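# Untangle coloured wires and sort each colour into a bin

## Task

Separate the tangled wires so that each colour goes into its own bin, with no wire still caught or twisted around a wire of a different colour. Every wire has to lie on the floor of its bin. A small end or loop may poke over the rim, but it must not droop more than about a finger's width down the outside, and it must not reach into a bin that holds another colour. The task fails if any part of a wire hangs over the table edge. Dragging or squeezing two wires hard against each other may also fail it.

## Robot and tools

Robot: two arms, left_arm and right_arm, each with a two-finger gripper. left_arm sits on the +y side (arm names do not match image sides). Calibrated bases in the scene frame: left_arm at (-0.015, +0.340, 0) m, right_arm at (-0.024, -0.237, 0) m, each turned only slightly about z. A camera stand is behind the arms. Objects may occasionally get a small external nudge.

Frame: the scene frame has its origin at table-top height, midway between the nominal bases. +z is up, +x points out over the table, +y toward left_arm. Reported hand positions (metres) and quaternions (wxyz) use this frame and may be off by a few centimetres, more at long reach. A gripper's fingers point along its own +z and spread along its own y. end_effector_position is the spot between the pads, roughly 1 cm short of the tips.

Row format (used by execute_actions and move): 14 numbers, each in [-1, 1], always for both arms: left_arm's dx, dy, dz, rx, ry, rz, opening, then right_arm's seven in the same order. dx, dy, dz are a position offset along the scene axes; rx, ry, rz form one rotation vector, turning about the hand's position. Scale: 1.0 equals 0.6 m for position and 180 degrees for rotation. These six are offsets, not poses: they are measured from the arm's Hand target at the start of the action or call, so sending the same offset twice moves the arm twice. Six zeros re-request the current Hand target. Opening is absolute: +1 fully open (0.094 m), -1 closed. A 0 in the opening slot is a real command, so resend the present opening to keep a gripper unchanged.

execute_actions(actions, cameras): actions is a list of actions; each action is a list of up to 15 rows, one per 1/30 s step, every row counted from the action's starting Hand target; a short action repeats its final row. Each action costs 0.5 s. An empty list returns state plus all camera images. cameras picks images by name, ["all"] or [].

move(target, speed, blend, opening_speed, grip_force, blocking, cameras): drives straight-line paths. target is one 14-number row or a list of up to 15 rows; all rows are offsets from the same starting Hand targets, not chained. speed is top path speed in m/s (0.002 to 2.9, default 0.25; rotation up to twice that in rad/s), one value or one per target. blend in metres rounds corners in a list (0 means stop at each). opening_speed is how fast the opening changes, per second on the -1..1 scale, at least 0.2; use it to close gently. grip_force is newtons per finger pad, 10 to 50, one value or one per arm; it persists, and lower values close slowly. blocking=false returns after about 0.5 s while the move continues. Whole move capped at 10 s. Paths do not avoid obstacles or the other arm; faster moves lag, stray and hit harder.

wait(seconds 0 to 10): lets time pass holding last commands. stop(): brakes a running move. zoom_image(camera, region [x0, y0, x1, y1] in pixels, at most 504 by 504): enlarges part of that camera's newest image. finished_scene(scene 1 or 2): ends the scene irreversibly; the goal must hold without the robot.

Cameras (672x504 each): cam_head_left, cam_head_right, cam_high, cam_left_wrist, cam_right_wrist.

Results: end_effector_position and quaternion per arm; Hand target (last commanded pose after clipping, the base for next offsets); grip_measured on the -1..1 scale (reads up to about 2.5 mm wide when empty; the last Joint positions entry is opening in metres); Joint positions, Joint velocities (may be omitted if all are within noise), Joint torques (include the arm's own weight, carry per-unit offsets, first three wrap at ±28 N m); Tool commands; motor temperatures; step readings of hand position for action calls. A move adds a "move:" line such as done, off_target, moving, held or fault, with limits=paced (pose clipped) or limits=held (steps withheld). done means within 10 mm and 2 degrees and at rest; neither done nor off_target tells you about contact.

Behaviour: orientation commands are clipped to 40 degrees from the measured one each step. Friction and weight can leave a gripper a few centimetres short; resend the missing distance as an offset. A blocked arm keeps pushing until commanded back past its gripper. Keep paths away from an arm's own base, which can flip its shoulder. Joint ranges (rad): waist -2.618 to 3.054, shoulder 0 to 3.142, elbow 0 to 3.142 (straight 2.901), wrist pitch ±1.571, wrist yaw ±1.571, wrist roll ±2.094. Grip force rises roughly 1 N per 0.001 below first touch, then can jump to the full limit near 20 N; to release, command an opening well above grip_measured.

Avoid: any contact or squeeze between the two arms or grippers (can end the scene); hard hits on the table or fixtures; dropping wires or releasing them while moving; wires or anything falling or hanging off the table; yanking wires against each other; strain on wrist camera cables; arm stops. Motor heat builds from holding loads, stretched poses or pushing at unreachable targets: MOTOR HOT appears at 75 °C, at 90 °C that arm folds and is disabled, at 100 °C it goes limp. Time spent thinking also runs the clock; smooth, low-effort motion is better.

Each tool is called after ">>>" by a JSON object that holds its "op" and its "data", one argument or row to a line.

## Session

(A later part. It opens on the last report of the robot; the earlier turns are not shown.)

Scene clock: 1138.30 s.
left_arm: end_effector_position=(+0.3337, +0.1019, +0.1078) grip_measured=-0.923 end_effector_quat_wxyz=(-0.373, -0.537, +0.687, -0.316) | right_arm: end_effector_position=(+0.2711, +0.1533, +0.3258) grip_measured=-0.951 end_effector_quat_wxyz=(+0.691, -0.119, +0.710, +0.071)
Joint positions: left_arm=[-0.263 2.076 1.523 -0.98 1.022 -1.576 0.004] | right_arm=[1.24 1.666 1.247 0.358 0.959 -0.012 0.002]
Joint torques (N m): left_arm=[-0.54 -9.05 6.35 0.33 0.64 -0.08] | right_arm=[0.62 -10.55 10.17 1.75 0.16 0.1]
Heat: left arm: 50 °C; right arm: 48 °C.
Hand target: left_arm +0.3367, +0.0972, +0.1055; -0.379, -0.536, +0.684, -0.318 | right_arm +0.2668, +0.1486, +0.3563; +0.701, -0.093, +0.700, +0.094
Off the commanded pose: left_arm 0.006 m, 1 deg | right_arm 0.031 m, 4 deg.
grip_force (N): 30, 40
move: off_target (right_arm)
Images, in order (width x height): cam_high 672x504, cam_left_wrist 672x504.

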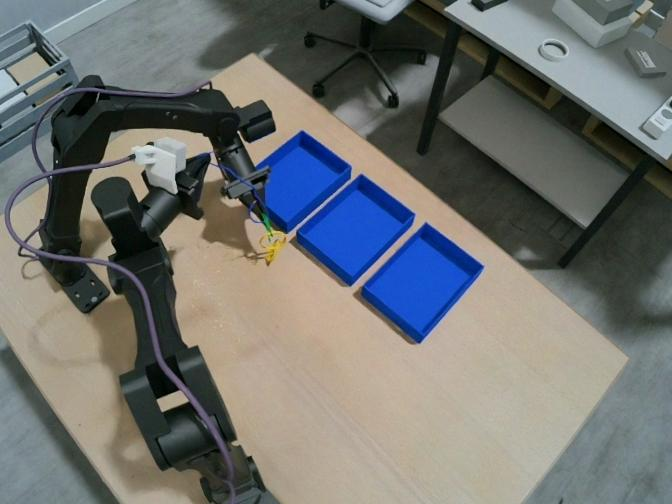

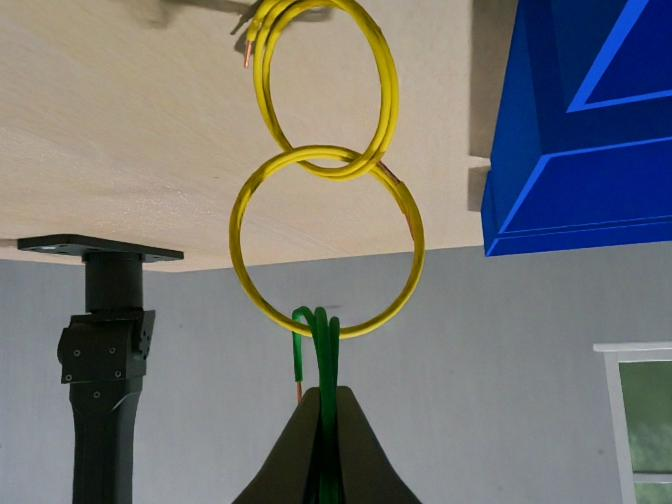

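>>> {"op": "move", "data": {
  "target": [0.02,-0.05,-0.01,0,0,0,-0.97,-0.1,0,0.06,0,0,0,-0.99],
  "speed": 0.03,
  "cameras": ["cam_left_wrist","cam_high"]
}}

>>> {"op": "zoom_image", "data": {
  "camera": "cam_high",
  "region": [180, 140, 300, 270]
}}

Scene clock: 1149.20 s.
left_arm: end_effector_position=(+0.3446, +0.0719, +0.1020) grip_measured=-0.923 end_effector_quat_wxyz=(-0.376, -0.537, +0.686, -0.317) | right_arm: end_effector_position=(+0.2103, +0.1568, +0.3644) grip_measured=-0.951 end_effector_quat_wxyz=(+0.695, -0.119, +0.706, +0.072)
Joint positions: left_arm=[-0.327 2.126 1.57 -0.874 1.022 -1.7 0.004] | right_arm=[1.406 1.605 1.326 0.221 1.124 -0.012 0.002]
Joint torques (N m): left_arm=[-0.65 -9.57 7.1 0.53 0.53 -0.14] | right_arm=[0.55 -9.85 10.18 1.6 0.15 0.08]
Motor temperatures (°C): left_arm=[33 48 51 32 32 33 36] | right_arm=[31 47 46 48 34 32 35]
Heat: left arm: 51 °C; right arm: 48 °C.
Hand target: left_arm +0.3486, +0.0671, +0.0994; -0.380, -0.536, +0.684, -0.318 | right_arm +0.2067, +0.1487, +0.3923; +0.701, -0.094, +0.700, +0.094
Off the commanded pose: left_arm 0.007 m, 0 deg | right_arm 0.029 m, 4 deg.
grip_force (N): 30, 40
move: off_target (right_arm)
Images, in order (width x height): cam_high 672x504, cam_left_wrist 672x504.

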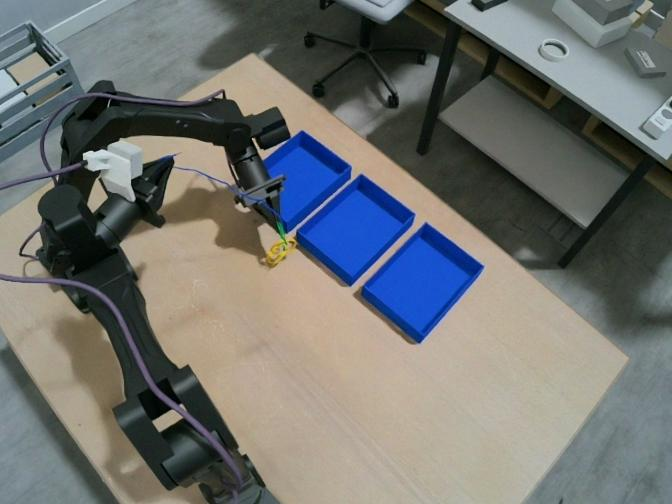

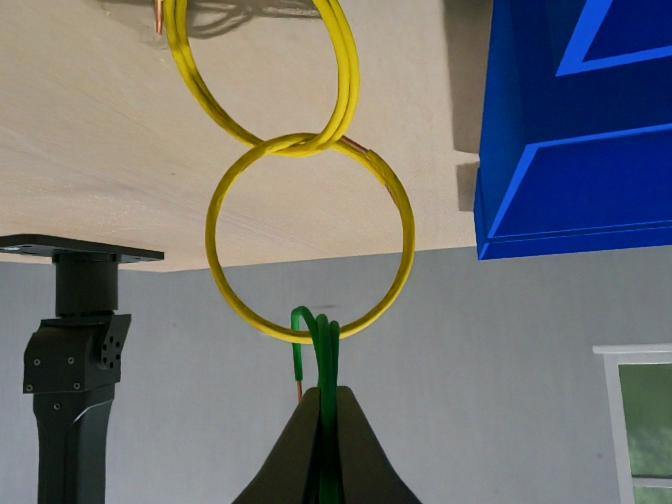

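Scaled by 3.877 from the camera's 672x504 image, which has a finer 960x720 frame.

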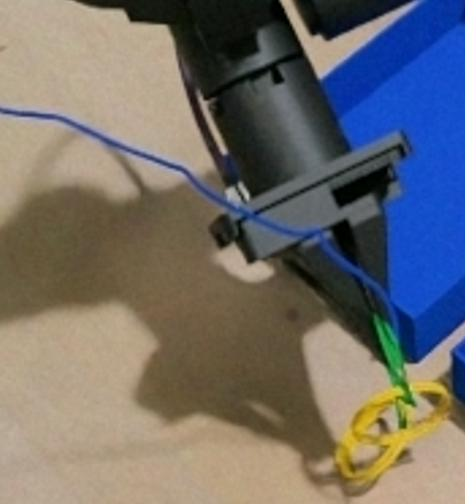

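>>> {"op": "move", "data": {
  "target": [0.02,-0.05,0.0,0,0,0,-0.97,-0.06,0,0.02,0,0,0,-0.99],
  "speed": 0.03,
  "cameras": ["all"]
}}

>>> {"op": "zoom_image", "data": {
  "camera": "cam_high",
  "region": [180, 140, 300, 270]
}}

Scene clock: 1158.53 s.
left_arm: end_effector_position=(+0.3575, +0.0423, +0.1019) grip_measured=-0.923 end_effector_quat_wxyz=(-0.375, -0.537, +0.686, -0.317) | right_arm: end_effector_position=(+0.1732, +0.1589, +0.3781) grip_measured=-0.951 end_effector_quat_wxyz=(+0.697, -0.118, +0.703, +0.075)
Joint positions: left_arm=[-0.385 2.182 1.656 -0.809 1.009 -1.81 0.004] | right_arm=[1.512 1.593 1.362 0.179 1.227 -0.012 0.002]
Joint torques (N m): left_arm=[-0.57 -10.17 7.31 0.62 0.53 -0.1] | right_arm=[0.47 -9.77 10.02 1.52 0.19 0.05]
Heat: left arm: 51 °C; right arm: 47 °C.
Hand target: left_arm +0.3606, +0.0372, +0.0994; -0.380, -0.536, +0.684, -0.318 | right_arm +0.1708, +0.1486, +0.4043; +0.702, -0.093, +0.700, +0.094
Off the commanded pose: left_arm 0.007 m, 1 deg | right_arm 0.028 m, 4 deg.
grip_force (N): 30, 40
move: off_target (right_arm)

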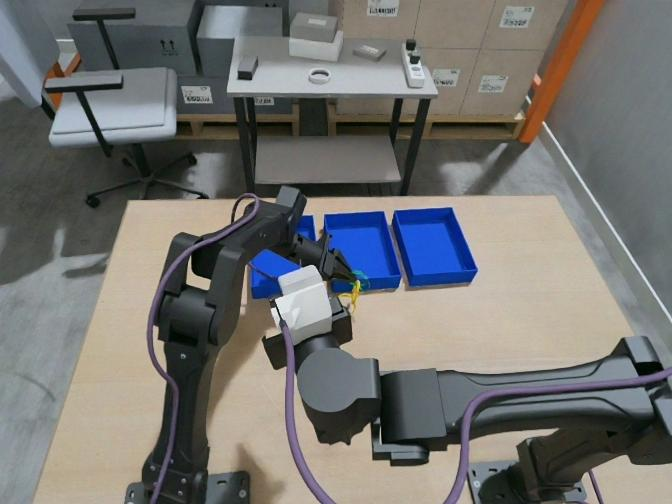

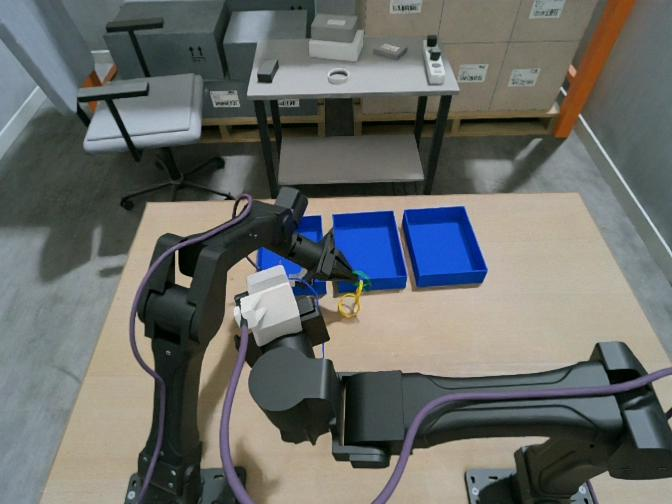

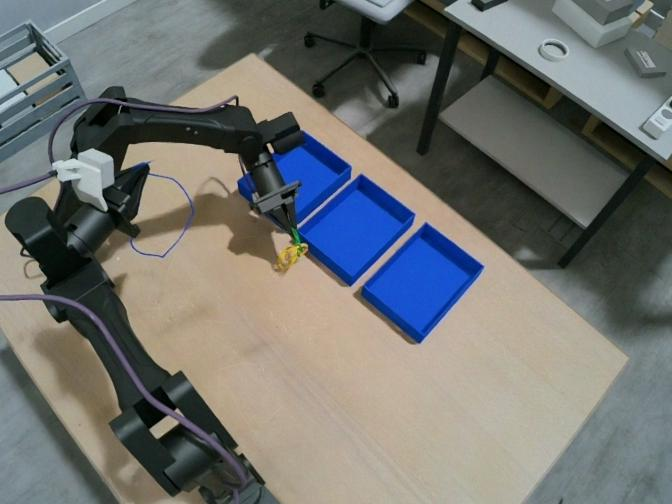

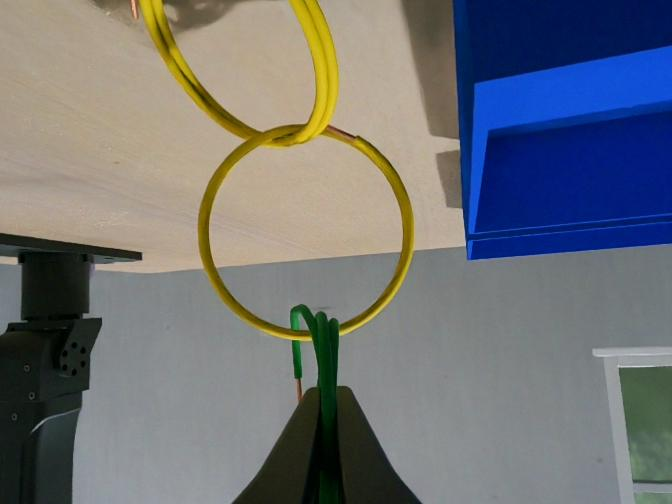

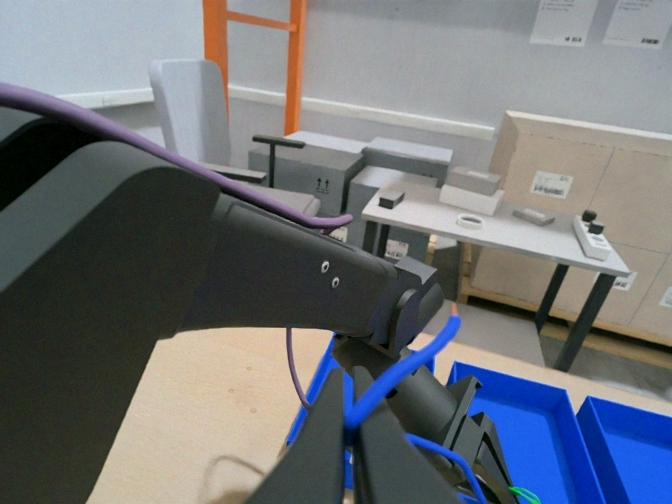

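Scaled by 3.877 from the camera's 672x504 image, which has a finer 960x720 frame.

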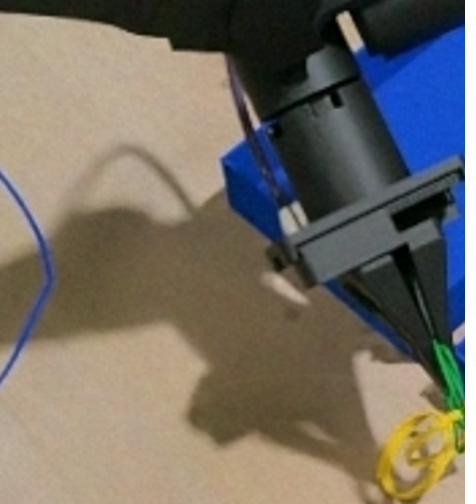

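>>> {"op": "move", "data": {
  "target": [
    [0,0,0,0,0,0,-0.97,0.05,-0.45,0.0,0,0,0,-0.99],
    [0,0,0,0,0,0,-0.97,0.5,-0.565,-0.1,-0.1,0.375,0,-0.99]
  ],
  "speed": 0.2,
  "blend": [0.05,0],
  "cameras": ["all"]
}}

Scene clock: 1199.77 s.
left_arm: end_effector_position=(+0.3575, +0.0423, +0.1019) grip_measured=-0.923 end_effector_quat_wxyz=(-0.375, -0.537, +0.686, -0.317) | right_arm: end_effector_position=(+0.4643, -0.1868, +0.3402) grip_measured=-0.951 end_effector_quat_wxyz=(+0.344, -0.116, +0.931, +0.027)
Joint positions: left_arm=[-0.385 2.182 1.656 -0.809 1.008 -1.81 0.004] | right_arm=[0.081 2.183 2.838 -1.525 -0.085 -0.147 0.002]
Joint torques (N m): left_arm=[-0.44 -10.36 7.08 0.64 0.53 -0.1] | right_arm=[-0.5 -8.44 7.04 1.7 -0.06 -0.07]
Heat: left arm: 51 °C; right arm: 46 °C.
Hand target: left_arm +0.3607, +0.0372, +0.0994; -0.379, -0.536, +0.684, -0.318 | right_arm +0.4708, -0.1902, +0.3443; +0.174, -0.128, +0.976, +0.025
Off the commanded pose: left_arm 0.006 m, 1 deg | right_arm 0.008 m, 20 deg.
elbow stopped short (right arm): the move would have taken joint 3 (elbow) straighter than the controller allows.
grip_force (N): 30, 40
move: off_target (right_arm)

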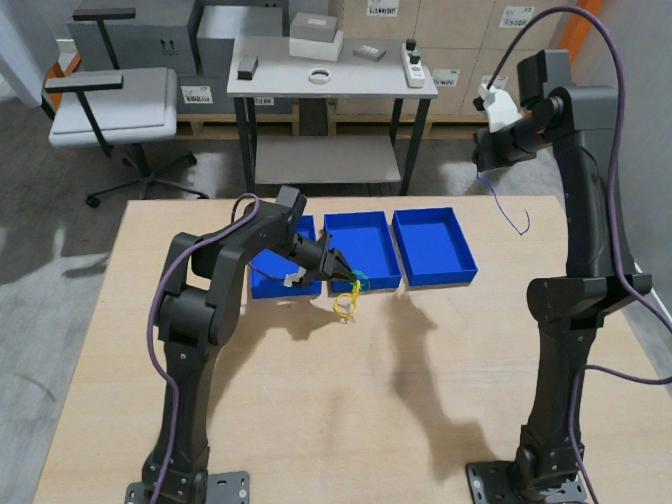

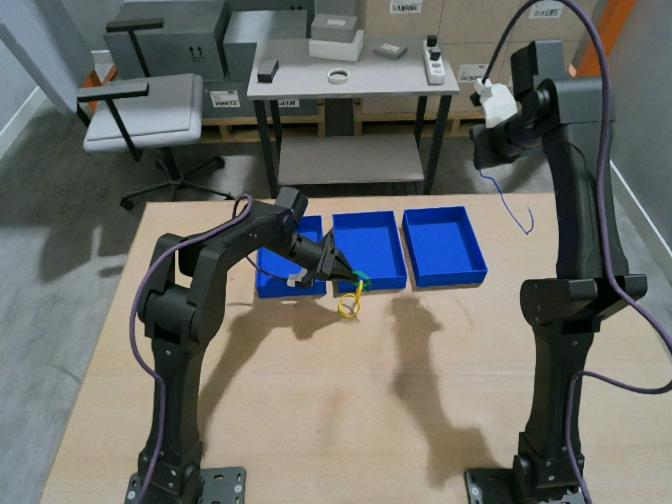

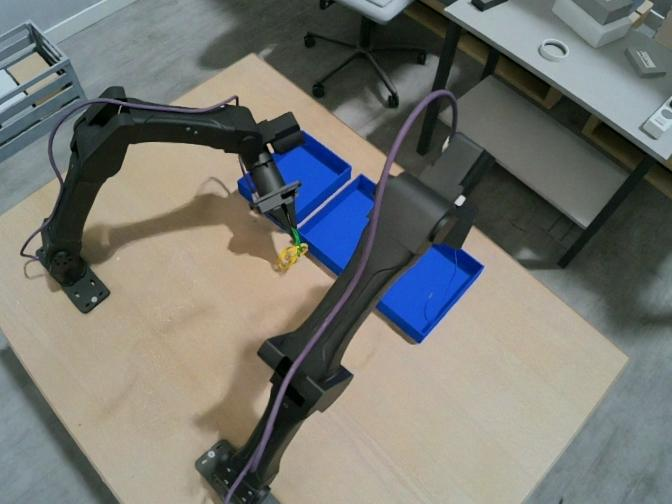

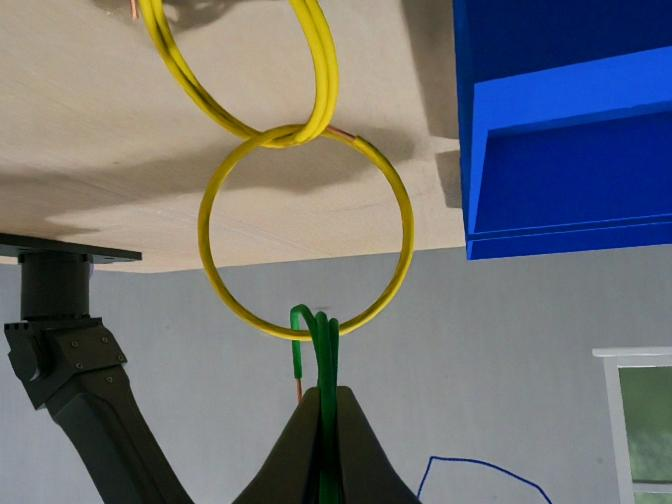

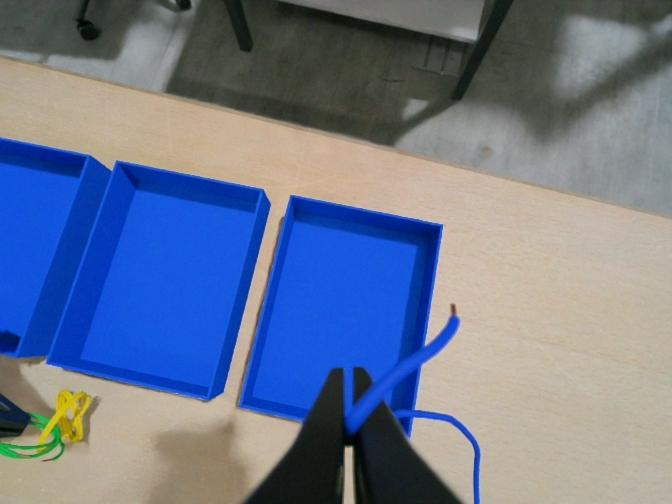

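>>> {"op": "move", "data": {
  "target": [0,0,0,0,0,0,-0.97,0.08,0.042,-0.32,0,0,0,-0.99],
  "speed": 0.15,
  "cameras": ["cam_head_left","cam_high","cam_right_wrist"]
}}

Scene clock: 1212.60 s.
left_arm: end_effector_position=(+0.3575, +0.0423, +0.1019) grip_measured=-0.923 end_effector_quat_wxyz=(-0.375, -0.537, +0.686, -0.317) | right_arm: end_effector_position=(+0.5166, -0.1674, +0.1571) grip_measured=-0.951 end_effector_quat_wxyz=(+0.179, -0.129, +0.975, +0.029)
Joint positions: left_arm=[-0.385 2.182 1.656 -0.809 1.008 -1.81 0.004] | right_arm=[0.117 2.516 2.763 -1.458 -0.066 -0.145 0.002]
Joint torques (N m): left_arm=[-0.64 -10.41 7.3 0.64 0.55 -0.13] | right_arm=[0.57 -10.86 8.39 0.87 0.03 0.06]
Heat: left arm: 51 °C; right arm: 46 °C.
Hand target: left_arm +0.3607, +0.0372, +0.0994; -0.379, -0.536, +0.684, -0.318 | right_arm +0.5189, -0.1651, +0.1523; +0.174, -0.128, +0.976, +0.025
Off the commanded pose: left_arm 0.006 m, 1 deg | right_arm 0.006 m, 1 deg.
grip_force (N): 30, 40
move: done
Images, in order (width x height): cam_head_left 672x504, cam_high 672x504, cam_right_wrist 672x504.

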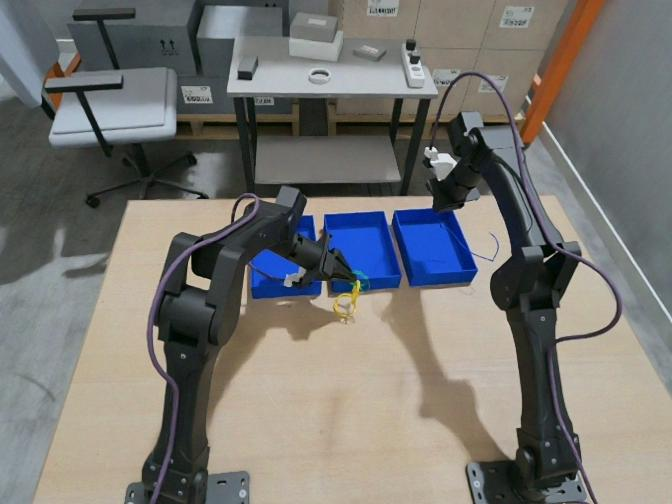

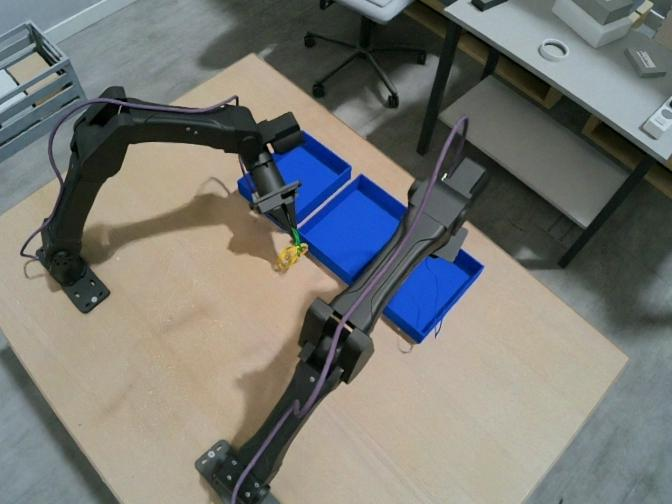

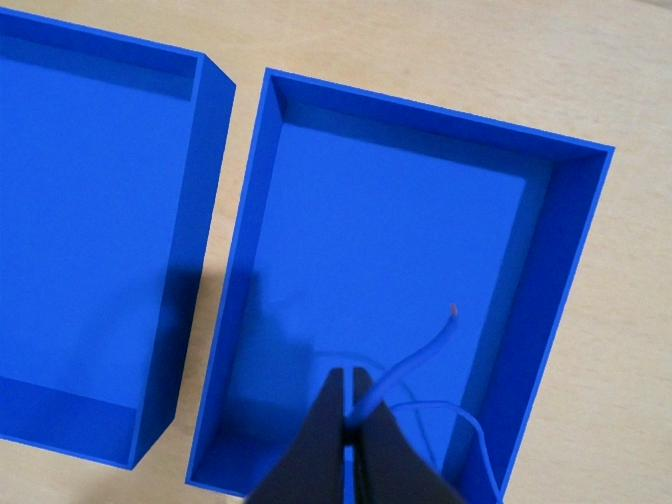

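>>> {"op": "move", "data": {
  "target": [0,0,0,0,0,0,-0.97,0.06,-0.03,-0.05,0,0,-0.25,-0.99],
  "speed": 0.15,
  "cameras": ["cam_head_left","cam_high","cam_right_wrist"]
}}

>>> {"op": "zoom_image", "data": {
  "camera": "cam_head_left",
  "region": [380, 150, 520, 310]
}}

Scene clock: 1227.87 s.
left_arm: end_effector_position=(+0.3575, +0.0423, +0.1019) grip_measured=-0.923 end_effector_quat_wxyz=(-0.375, -0.537, +0.686, -0.317) | right_arm: end_effector_position=(+0.5477, -0.1850, +0.1250) grip_measured=-0.951 end_effector_quat_wxyz=(+0.215, +0.245, +0.945, -0.017)
Joint positions: left_arm=[-0.385 2.182 1.656 -0.809 1.008 -1.81 0.004] | right_arm=[0.163 2.635 2.833 -1.38 0.198 0.619 0.002]
Joint torques (N m): left_arm=[-0.51 -10.11 7.21 0.63 0.57 -0.11] | right_arm=[0.57 -11.54 8.65 1.15 0.28 0.08]
Heat: left arm: 52 °C; right arm: 49 °C.
Hand target: left_arm +0.3607, +0.0372, +0.0994; -0.379, -0.536, +0.684, -0.318 | right_arm +0.5549, -0.1831, +0.1223; +0.170, +0.255, +0.951, -0.043
Off the commanded pose: left_arm 0.006 m, 1 deg | right_arm 0.008 m, 6 deg.
elbow stopped short (right arm): the move would have taken joint 3 (elbow) straighter than the controller allows.
grip_force (N): 30, 40
move: off_target (right_arm)
Images, in order (width x height): cam_head_left 672x504, cam_high 672x504, cam_right_wrist 672x504.

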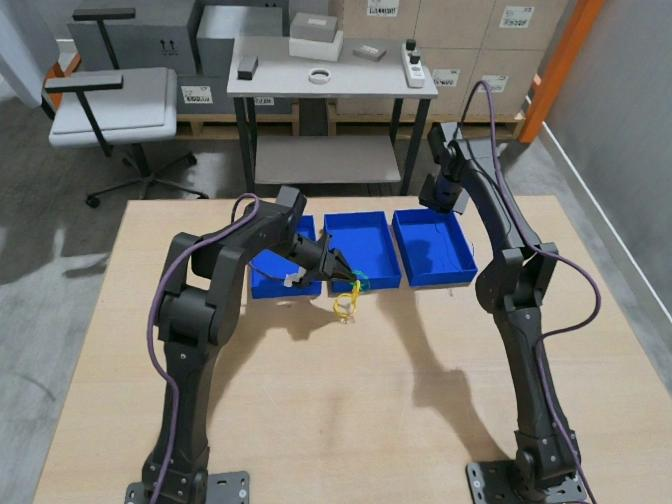

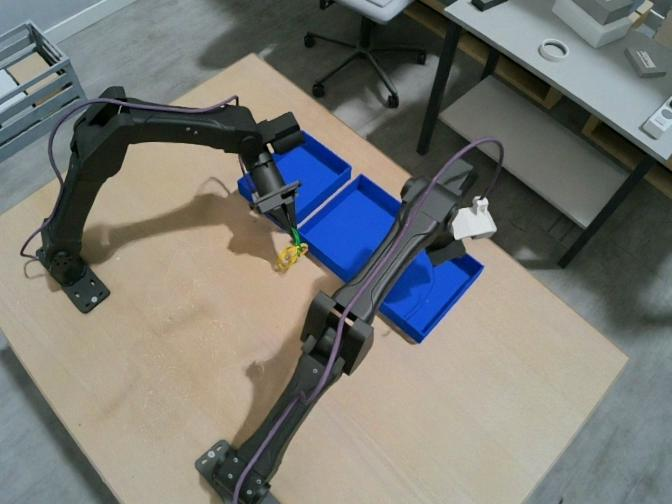

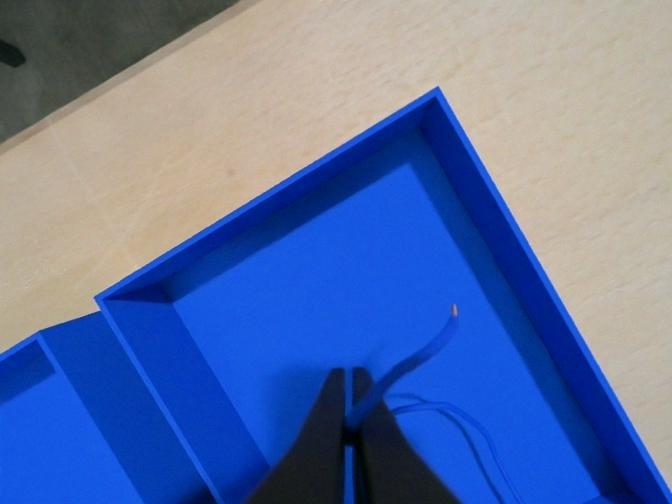

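Scaled by 3.150 from the camera's 672x504 image, which has a finer 960x720 frame.

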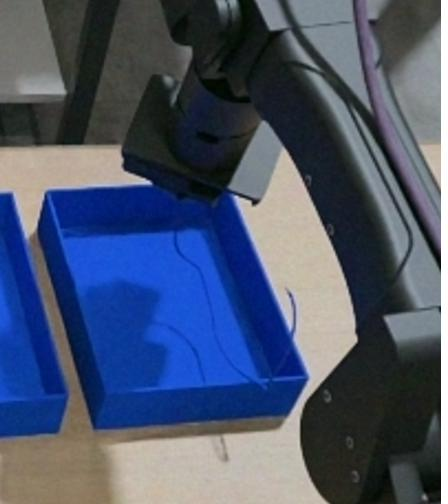

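>>> {"op": "move", "data": {
  "target": [0,0,0,0,0,0,-0.97,0.0,0.035,-0.06,0,0,-0.13,-0.99],
  "speed": 0.12,
  "cameras": ["cam_head_left","cam_high","cam_right_wrist"]
}}

>>> {"op": "zoom_image", "data": {
  "camera": "cam_head_left",
  "region": [380, 150, 520, 310]
}}

Scene clock: 1242.07 s.
left_arm: end_effector_position=(+0.3575, +0.0423, +0.1019) grip_measured=-0.923 end_effector_quat_wxyz=(-0.375, -0.537, +0.686, -0.317) | right_arm: end_effector_position=(+0.5485, -0.1636, +0.0895) grip_measured=-0.951 end_effector_quat_wxyz=(+0.219, +0.423, +0.879, -0.020)
Joint positions: left_arm=[-0.385 2.182 1.656 -0.809 1.008 -1.81 0.004] | right_arm=[0.23 2.71 2.833 -1.361 0.3 1.066 0.002]
Joint torques (N m): left_arm=[-0.69 -10.35 7.34 0.62 0.57 -0.14] | right_arm=[0.54 -11.88 8.73 1.02 0.39 0.07]
Heat: left arm: 52 °C; right arm: 48 °C.
Hand target: left_arm +0.3607, +0.0372, +0.0994; -0.379, -0.536, +0.684, -0.318 | right_arm +0.5548, -0.1621, +0.0864; +0.158, +0.442, +0.879, -0.077
Off the commanded pose: left_arm 0.006 m, 1 deg | right_arm 0.007 m, 10 deg.
elbow stopped short (right arm): the move would have taken joint 3 (elbow) straighter than the controller allows.
grip_force (N): 30, 40
move: off_target (right_arm)
Images, in order (width x height): cam_head_left 672x504, cam_high 672x504, cam_right_wrist 672x504.

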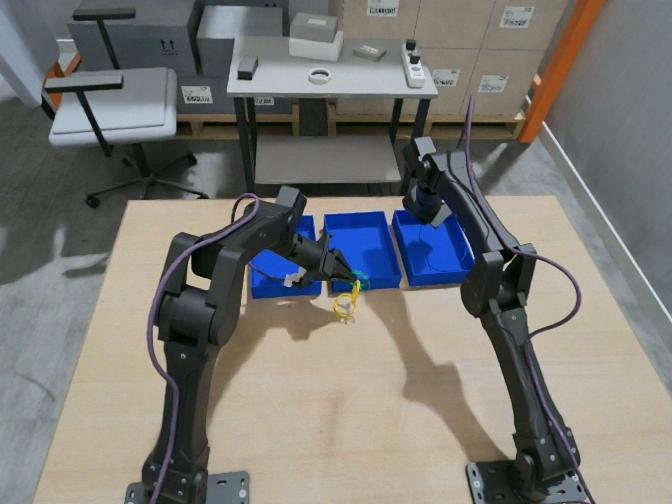

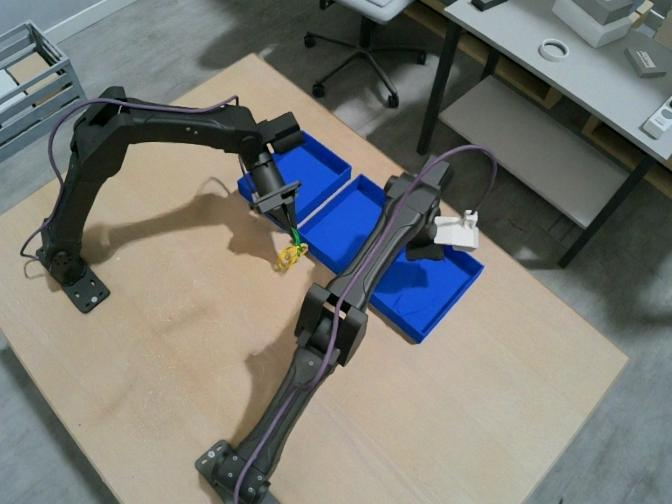

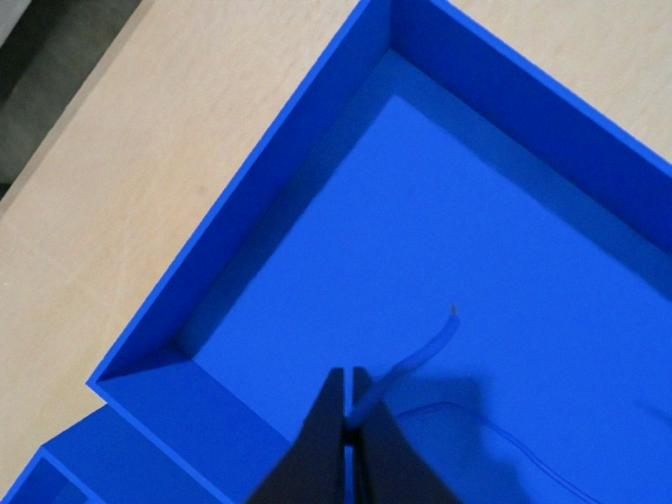

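Scaled by 3.150 from the camera's 672x504 image, which has a finer 960x720 frame.

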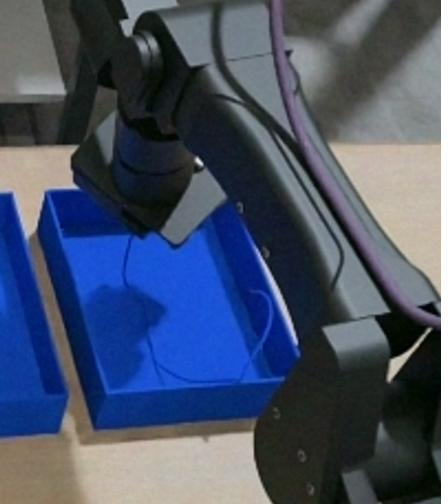

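Inside. Lower and release.

>>> {"op": "move", "data": {
  "target": [
    [0,0,0,0,0,0,-0.97,0.0,0,-0.07,0,0,0,-0.99],
    [0,0,0,0,0,0,-0.97,0.0,0,-0.07,0,0,0,-0.6],
    [0,0,0,0,0,0,-0.97,0.0,0,0.15,0,0,0,-0.6]
  ],
  "speed": 0.1,
  "opening_speed": 0.5,
  "cameras": ["cam_head_left","cam_right_wrist","cam_left_wrist"]
}}

>>> {"op": "zoom_image", "data": {
  "camera": "cam_head_left",
  "region": [380, 150, 520, 310]
}}

Scene clock: 1253.37 s.
left_arm: end_effector_position=(+0.3575, +0.0423, +0.1019) grip_measured=-0.923 end_effector_quat_wxyz=(-0.375, -0.537, +0.686, -0.317) | right_arm: end_effector_position=(+0.5512, -0.1639, +0.1408) grip_measured=-0.601 end_effector_quat_wxyz=(+0.259, +0.412, +0.874, +0.004)
Joint positions: left_arm=[-0.385 2.182 1.656 -0.809 1.008 -1.81 0.004] | right_arm=[0.23 2.621 2.835 -1.352 0.305 1.032 0.019]
Joint torques (N m): left_arm=[-0.85 -10.51 7.38 0.62 0.56 -0.18] | right_arm=[0.68 -17.32 8.47 1.16 0.39 -0.07]
Heat: left arm: 52 °C; right arm: 51 °C.
Hand target: left_arm +0.3607, +0.0372, +0.0994; -0.379, -0.536, +0.684, -0.318 | right_arm +0.5549, -0.1621, +0.1764; +0.158, +0.442, +0.879, -0.077
Off the commanded pose: left_arm 0.006 m, 1 deg | right_arm 0.036 m, 15 deg.
elbow stopped short (right arm): the move would have taken joint 3 (elbow) straighter than the controller allows.
grip_force (N): 30, 40
move: off_target (right_arm); target 2's new opening was sent with right_arm's hand 0.007 m and 8 deg from that target
Images, in order (width x height): cam_head_left 672x504, cam_left_wrist 672x504, cam_right_wrist 672x504.

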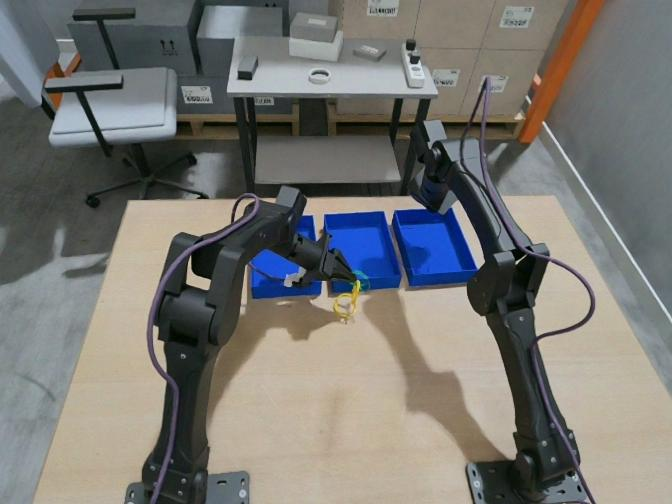

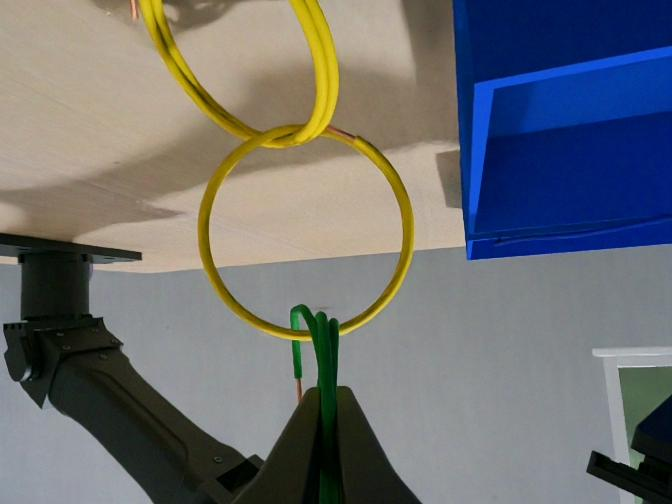

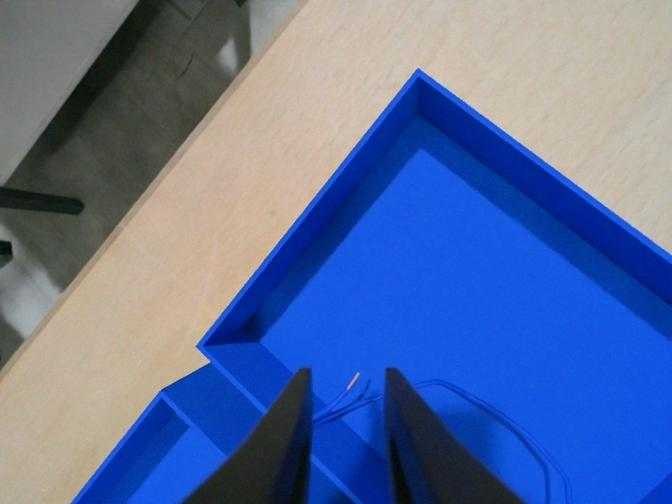

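Scaled by 3.150 from the camera's 672x504 image, which has a finer 960x720 frame.

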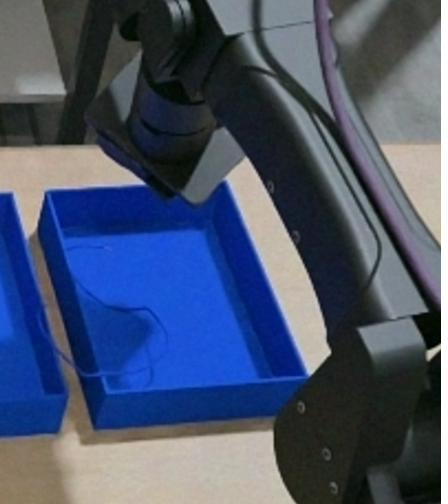

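>>> {"op": "move", "data": {
  "target": [0,0,0,0,0,0,-0.97,-0.3,-0.2,0.12,0,0,0.3,-0.6],
  "speed": 0.2,
  "cameras": ["cam_head_left","cam_right_wrist","cam_high"]
}}

>>> {"op": "zoom_image", "data": {
  "camera": "cam_head_left",
  "region": [370, 190, 490, 300]
}}

>>> {"op": "zoom_image", "data": {
  "camera": "cam_high",
  "region": [340, 200, 500, 360]
}}

Scene clock: 1265.90 s.
left_arm: end_effector_position=(+0.3575, +0.0423, +0.1019) grip_measured=-0.923 end_effector_quat_wxyz=(-0.375, -0.537, +0.686, -0.317) | right_arm: end_effector_position=(+0.3806, -0.2844, +0.2366) grip_measured=-0.601 end_effector_quat_wxyz=(+0.164, -0.001, +0.986, -0.002)
Joint positions: left_arm=[-0.385 2.182 1.656 -0.809 1.008 -1.81 0.004] | right_arm=[-0.125 1.864 2.042 -1.422 -0.042 -0.132 0.019]
Joint torques (N m): left_arm=[-0.68 -10.28 7.21 0.61 0.57 -0.11] | right_arm=[-0.21 -10.88 5.87 0.81 -0.24 -0.05]
Motor temperatures (°C): left_arm=[33 49 52 33 33 33 36] | right_arm=[31 59 47 43 34 32 35]
Heat: left arm: 52 °C; right arm: 59 °C.
Hand target: left_arm +0.3607, +0.0372, +0.0994; -0.379, -0.536, +0.684, -0.318 | right_arm +0.3748, -0.2821, +0.2484; +0.176, -0.005, +0.984, +0.003
Off the commanded pose: left_arm 0.006 m, 1 deg | right_arm 0.013 m, 2 deg.
grip_force (N): 30, 40
move: off_target (right_arm)
Images, in order (width x height): cam_head_left 672x504, cam_high 672x504, cam_right_wrist 672x504.

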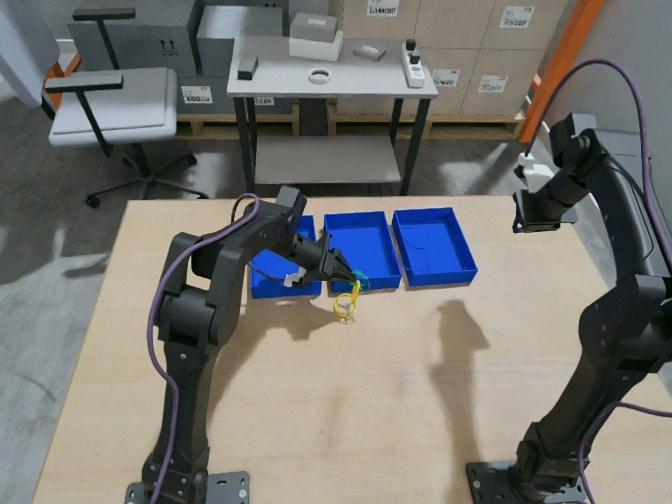

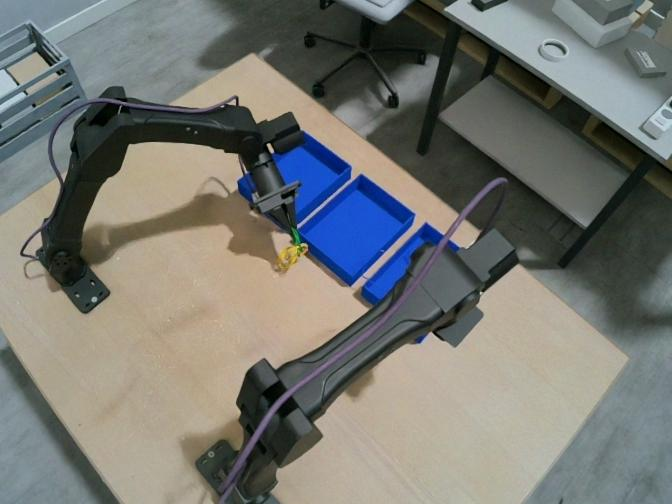

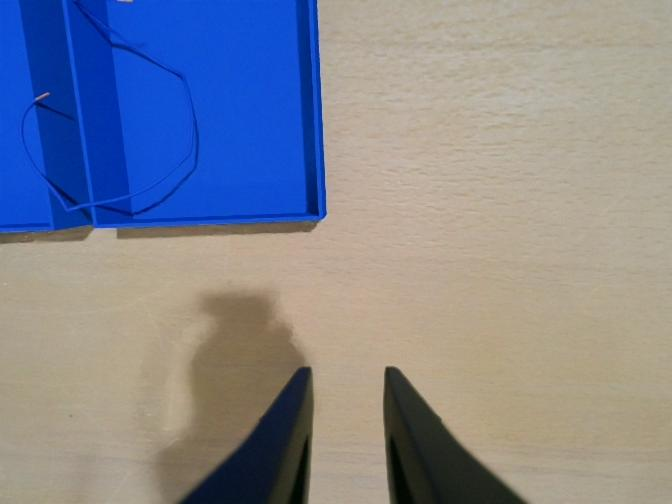

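Scaled by 4.200 from the camera's 672x504 image, which has a finer 960x720 frame.

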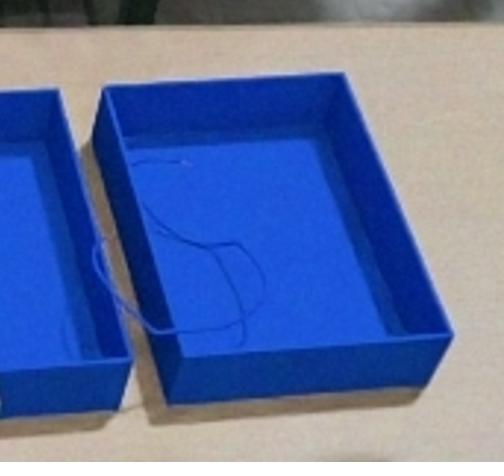

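Scaled by 3.150 from the camera's 672x504 image, which has a finer 960x720 frame.

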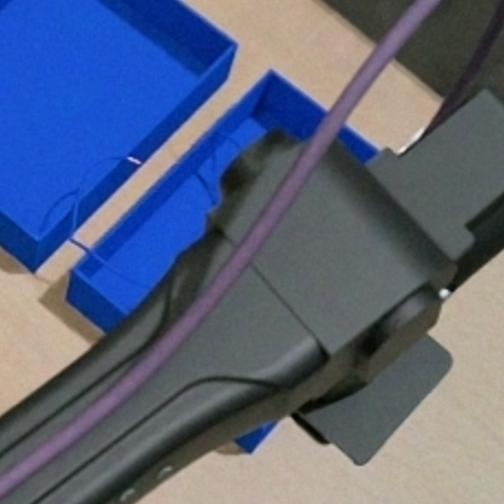

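>>> {"op": "move", "data": {
  "target": [0,0,0,0,0,0,-0.97,0.166,0.177,-0.27,0,0,0,-0.3],
  "speed": 0.15,
  "cameras": ["cam_head_left","cam_right_wrist"]
}}

Scene clock: 1279.43 s.
left_arm: end_effector_position=(+0.3575, +0.0423, +0.1019) grip_measured=-0.923 end_effector_quat_wxyz=(-0.375, -0.537, +0.686, -0.317) | right_arm: end_effector_position=(+0.4679, -0.1751, +0.0868) grip_measured=-0.301 end_effector_quat_wxyz=(+0.168, -0.009, +0.986, +0.008)
Joint positions: left_arm=[-0.385 2.182 1.656 -0.809 1.008 -1.81 0.004] | right_arm=[0.144 2.135 1.822 -0.92 0.025 0.111 0.033]
Joint torques (N m): left_arm=[-0.61 -10.04 7.19 0.64 0.54 -0.14] | right_arm=[0.16 -9.99 7.46 1.1 0.11 0.06]
Motor temperatures (°C): left_arm=[33 49 52 33 33 33 36] | right_arm=[31 57 45 43 34 32 35]
Heat: left arm: 52 °C; right arm: 57 °C.
Hand target: left_arm +0.3607, +0.0372, +0.0994; -0.379, -0.536, +0.684, -0.318 | right_arm +0.4744, -0.1758, +0.0865; +0.176, -0.005, +0.984, +0.003
Off the commanded pose: left_arm 0.006 m, 1 deg | right_arm 0.007 m, 1 deg.
grip_force (N): 30, 40
move: done
Images, in order (width x height): cam_head_left 672x504, cam_right_wrist 672x504.

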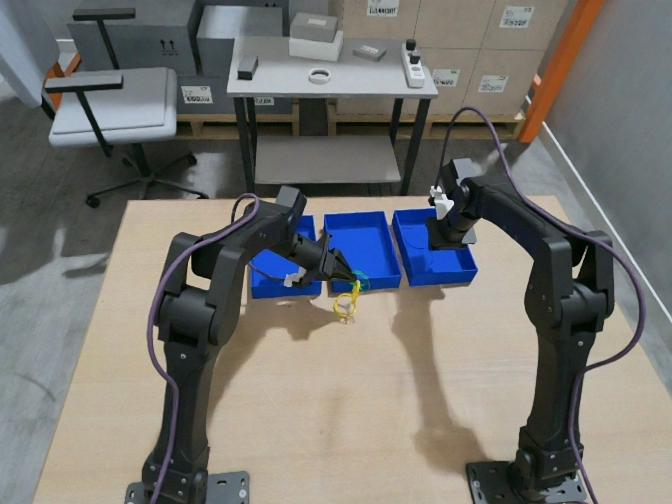

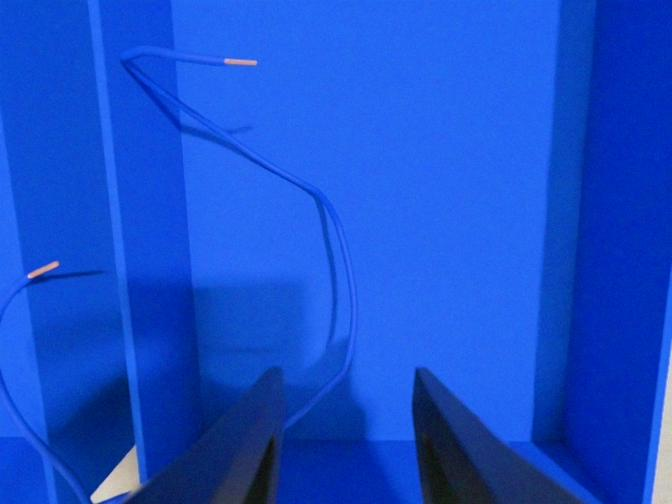

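>>> {"op": "move", "data": {
  "target": [
    [0,0,0,0,0,0,-0.97,0.013,0,-0.125,0,0,0,-0.4],
    [0,0,0,0,0,0,-0.97,0.013,0,-0.125,0,0,0,-0.98]
  ],
  "speed": 0.08,
  "opening_speed": 0.5,
  "cameras": ["cam_right_wrist"]
}}

Scene clock: 1294.67 s.
left_arm: end_effector_position=(+0.3575, +0.0423, +0.1019) grip_measured=-0.923 end_effector_quat_wxyz=(-0.375, -0.537, +0.686, -0.317) | right_arm: end_effector_position=(+0.4859, -0.1729, +0.0279) grip_measured=-0.964 end_effector_quat_wxyz=(+0.189, -0.008, +0.982, +0.010)
Joint positions: left_arm=[-0.385 2.182 1.656 -0.809 1.008 -1.81 0.004] | right_arm=[0.144 2.215 1.698 -0.674 0.026 0.111 0.002]
Joint torques (N m): left_arm=[-0.44 -10.07 7.34 0.62 0.57 -0.1] | right_arm=[-0.02 -9.57 4.85 1.17 0.1 0.04]
Motor temperatures (°C): left_arm=[33 50 52 33 33 33 36] | right_arm=[31 52 44 43 34 32 35]
Heat: left arm: 52 °C; right arm: 52 °C.
Hand target: left_arm +0.3607, +0.0372, +0.0994; -0.379, -0.536, +0.684, -0.318 | right_arm +0.4822, -0.1758, +0.0113; +0.176, -0.005, +0.984, +0.003
Off the commanded pose: left_arm 0.006 m, 1 deg | right_arm 0.017 m, 2 deg.
grip_force (N): 30, 40
move: off_target (right_arm); target 2's new opening was sent with right_arm's hand 0.017 m and 2 deg from that target
Images, in order (width x height): cam_right_wrist 672x504.

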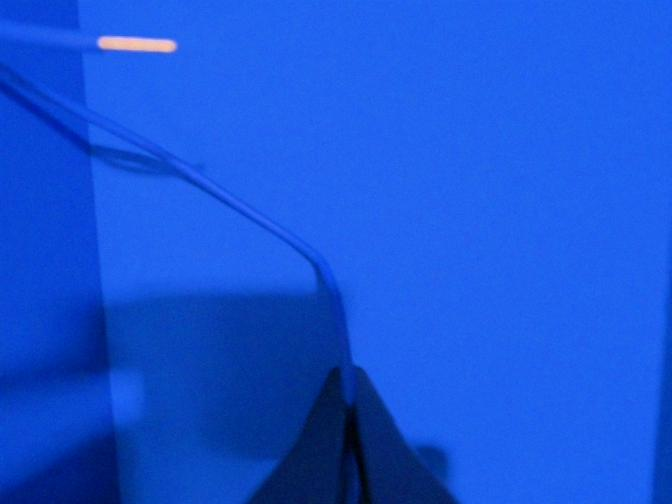

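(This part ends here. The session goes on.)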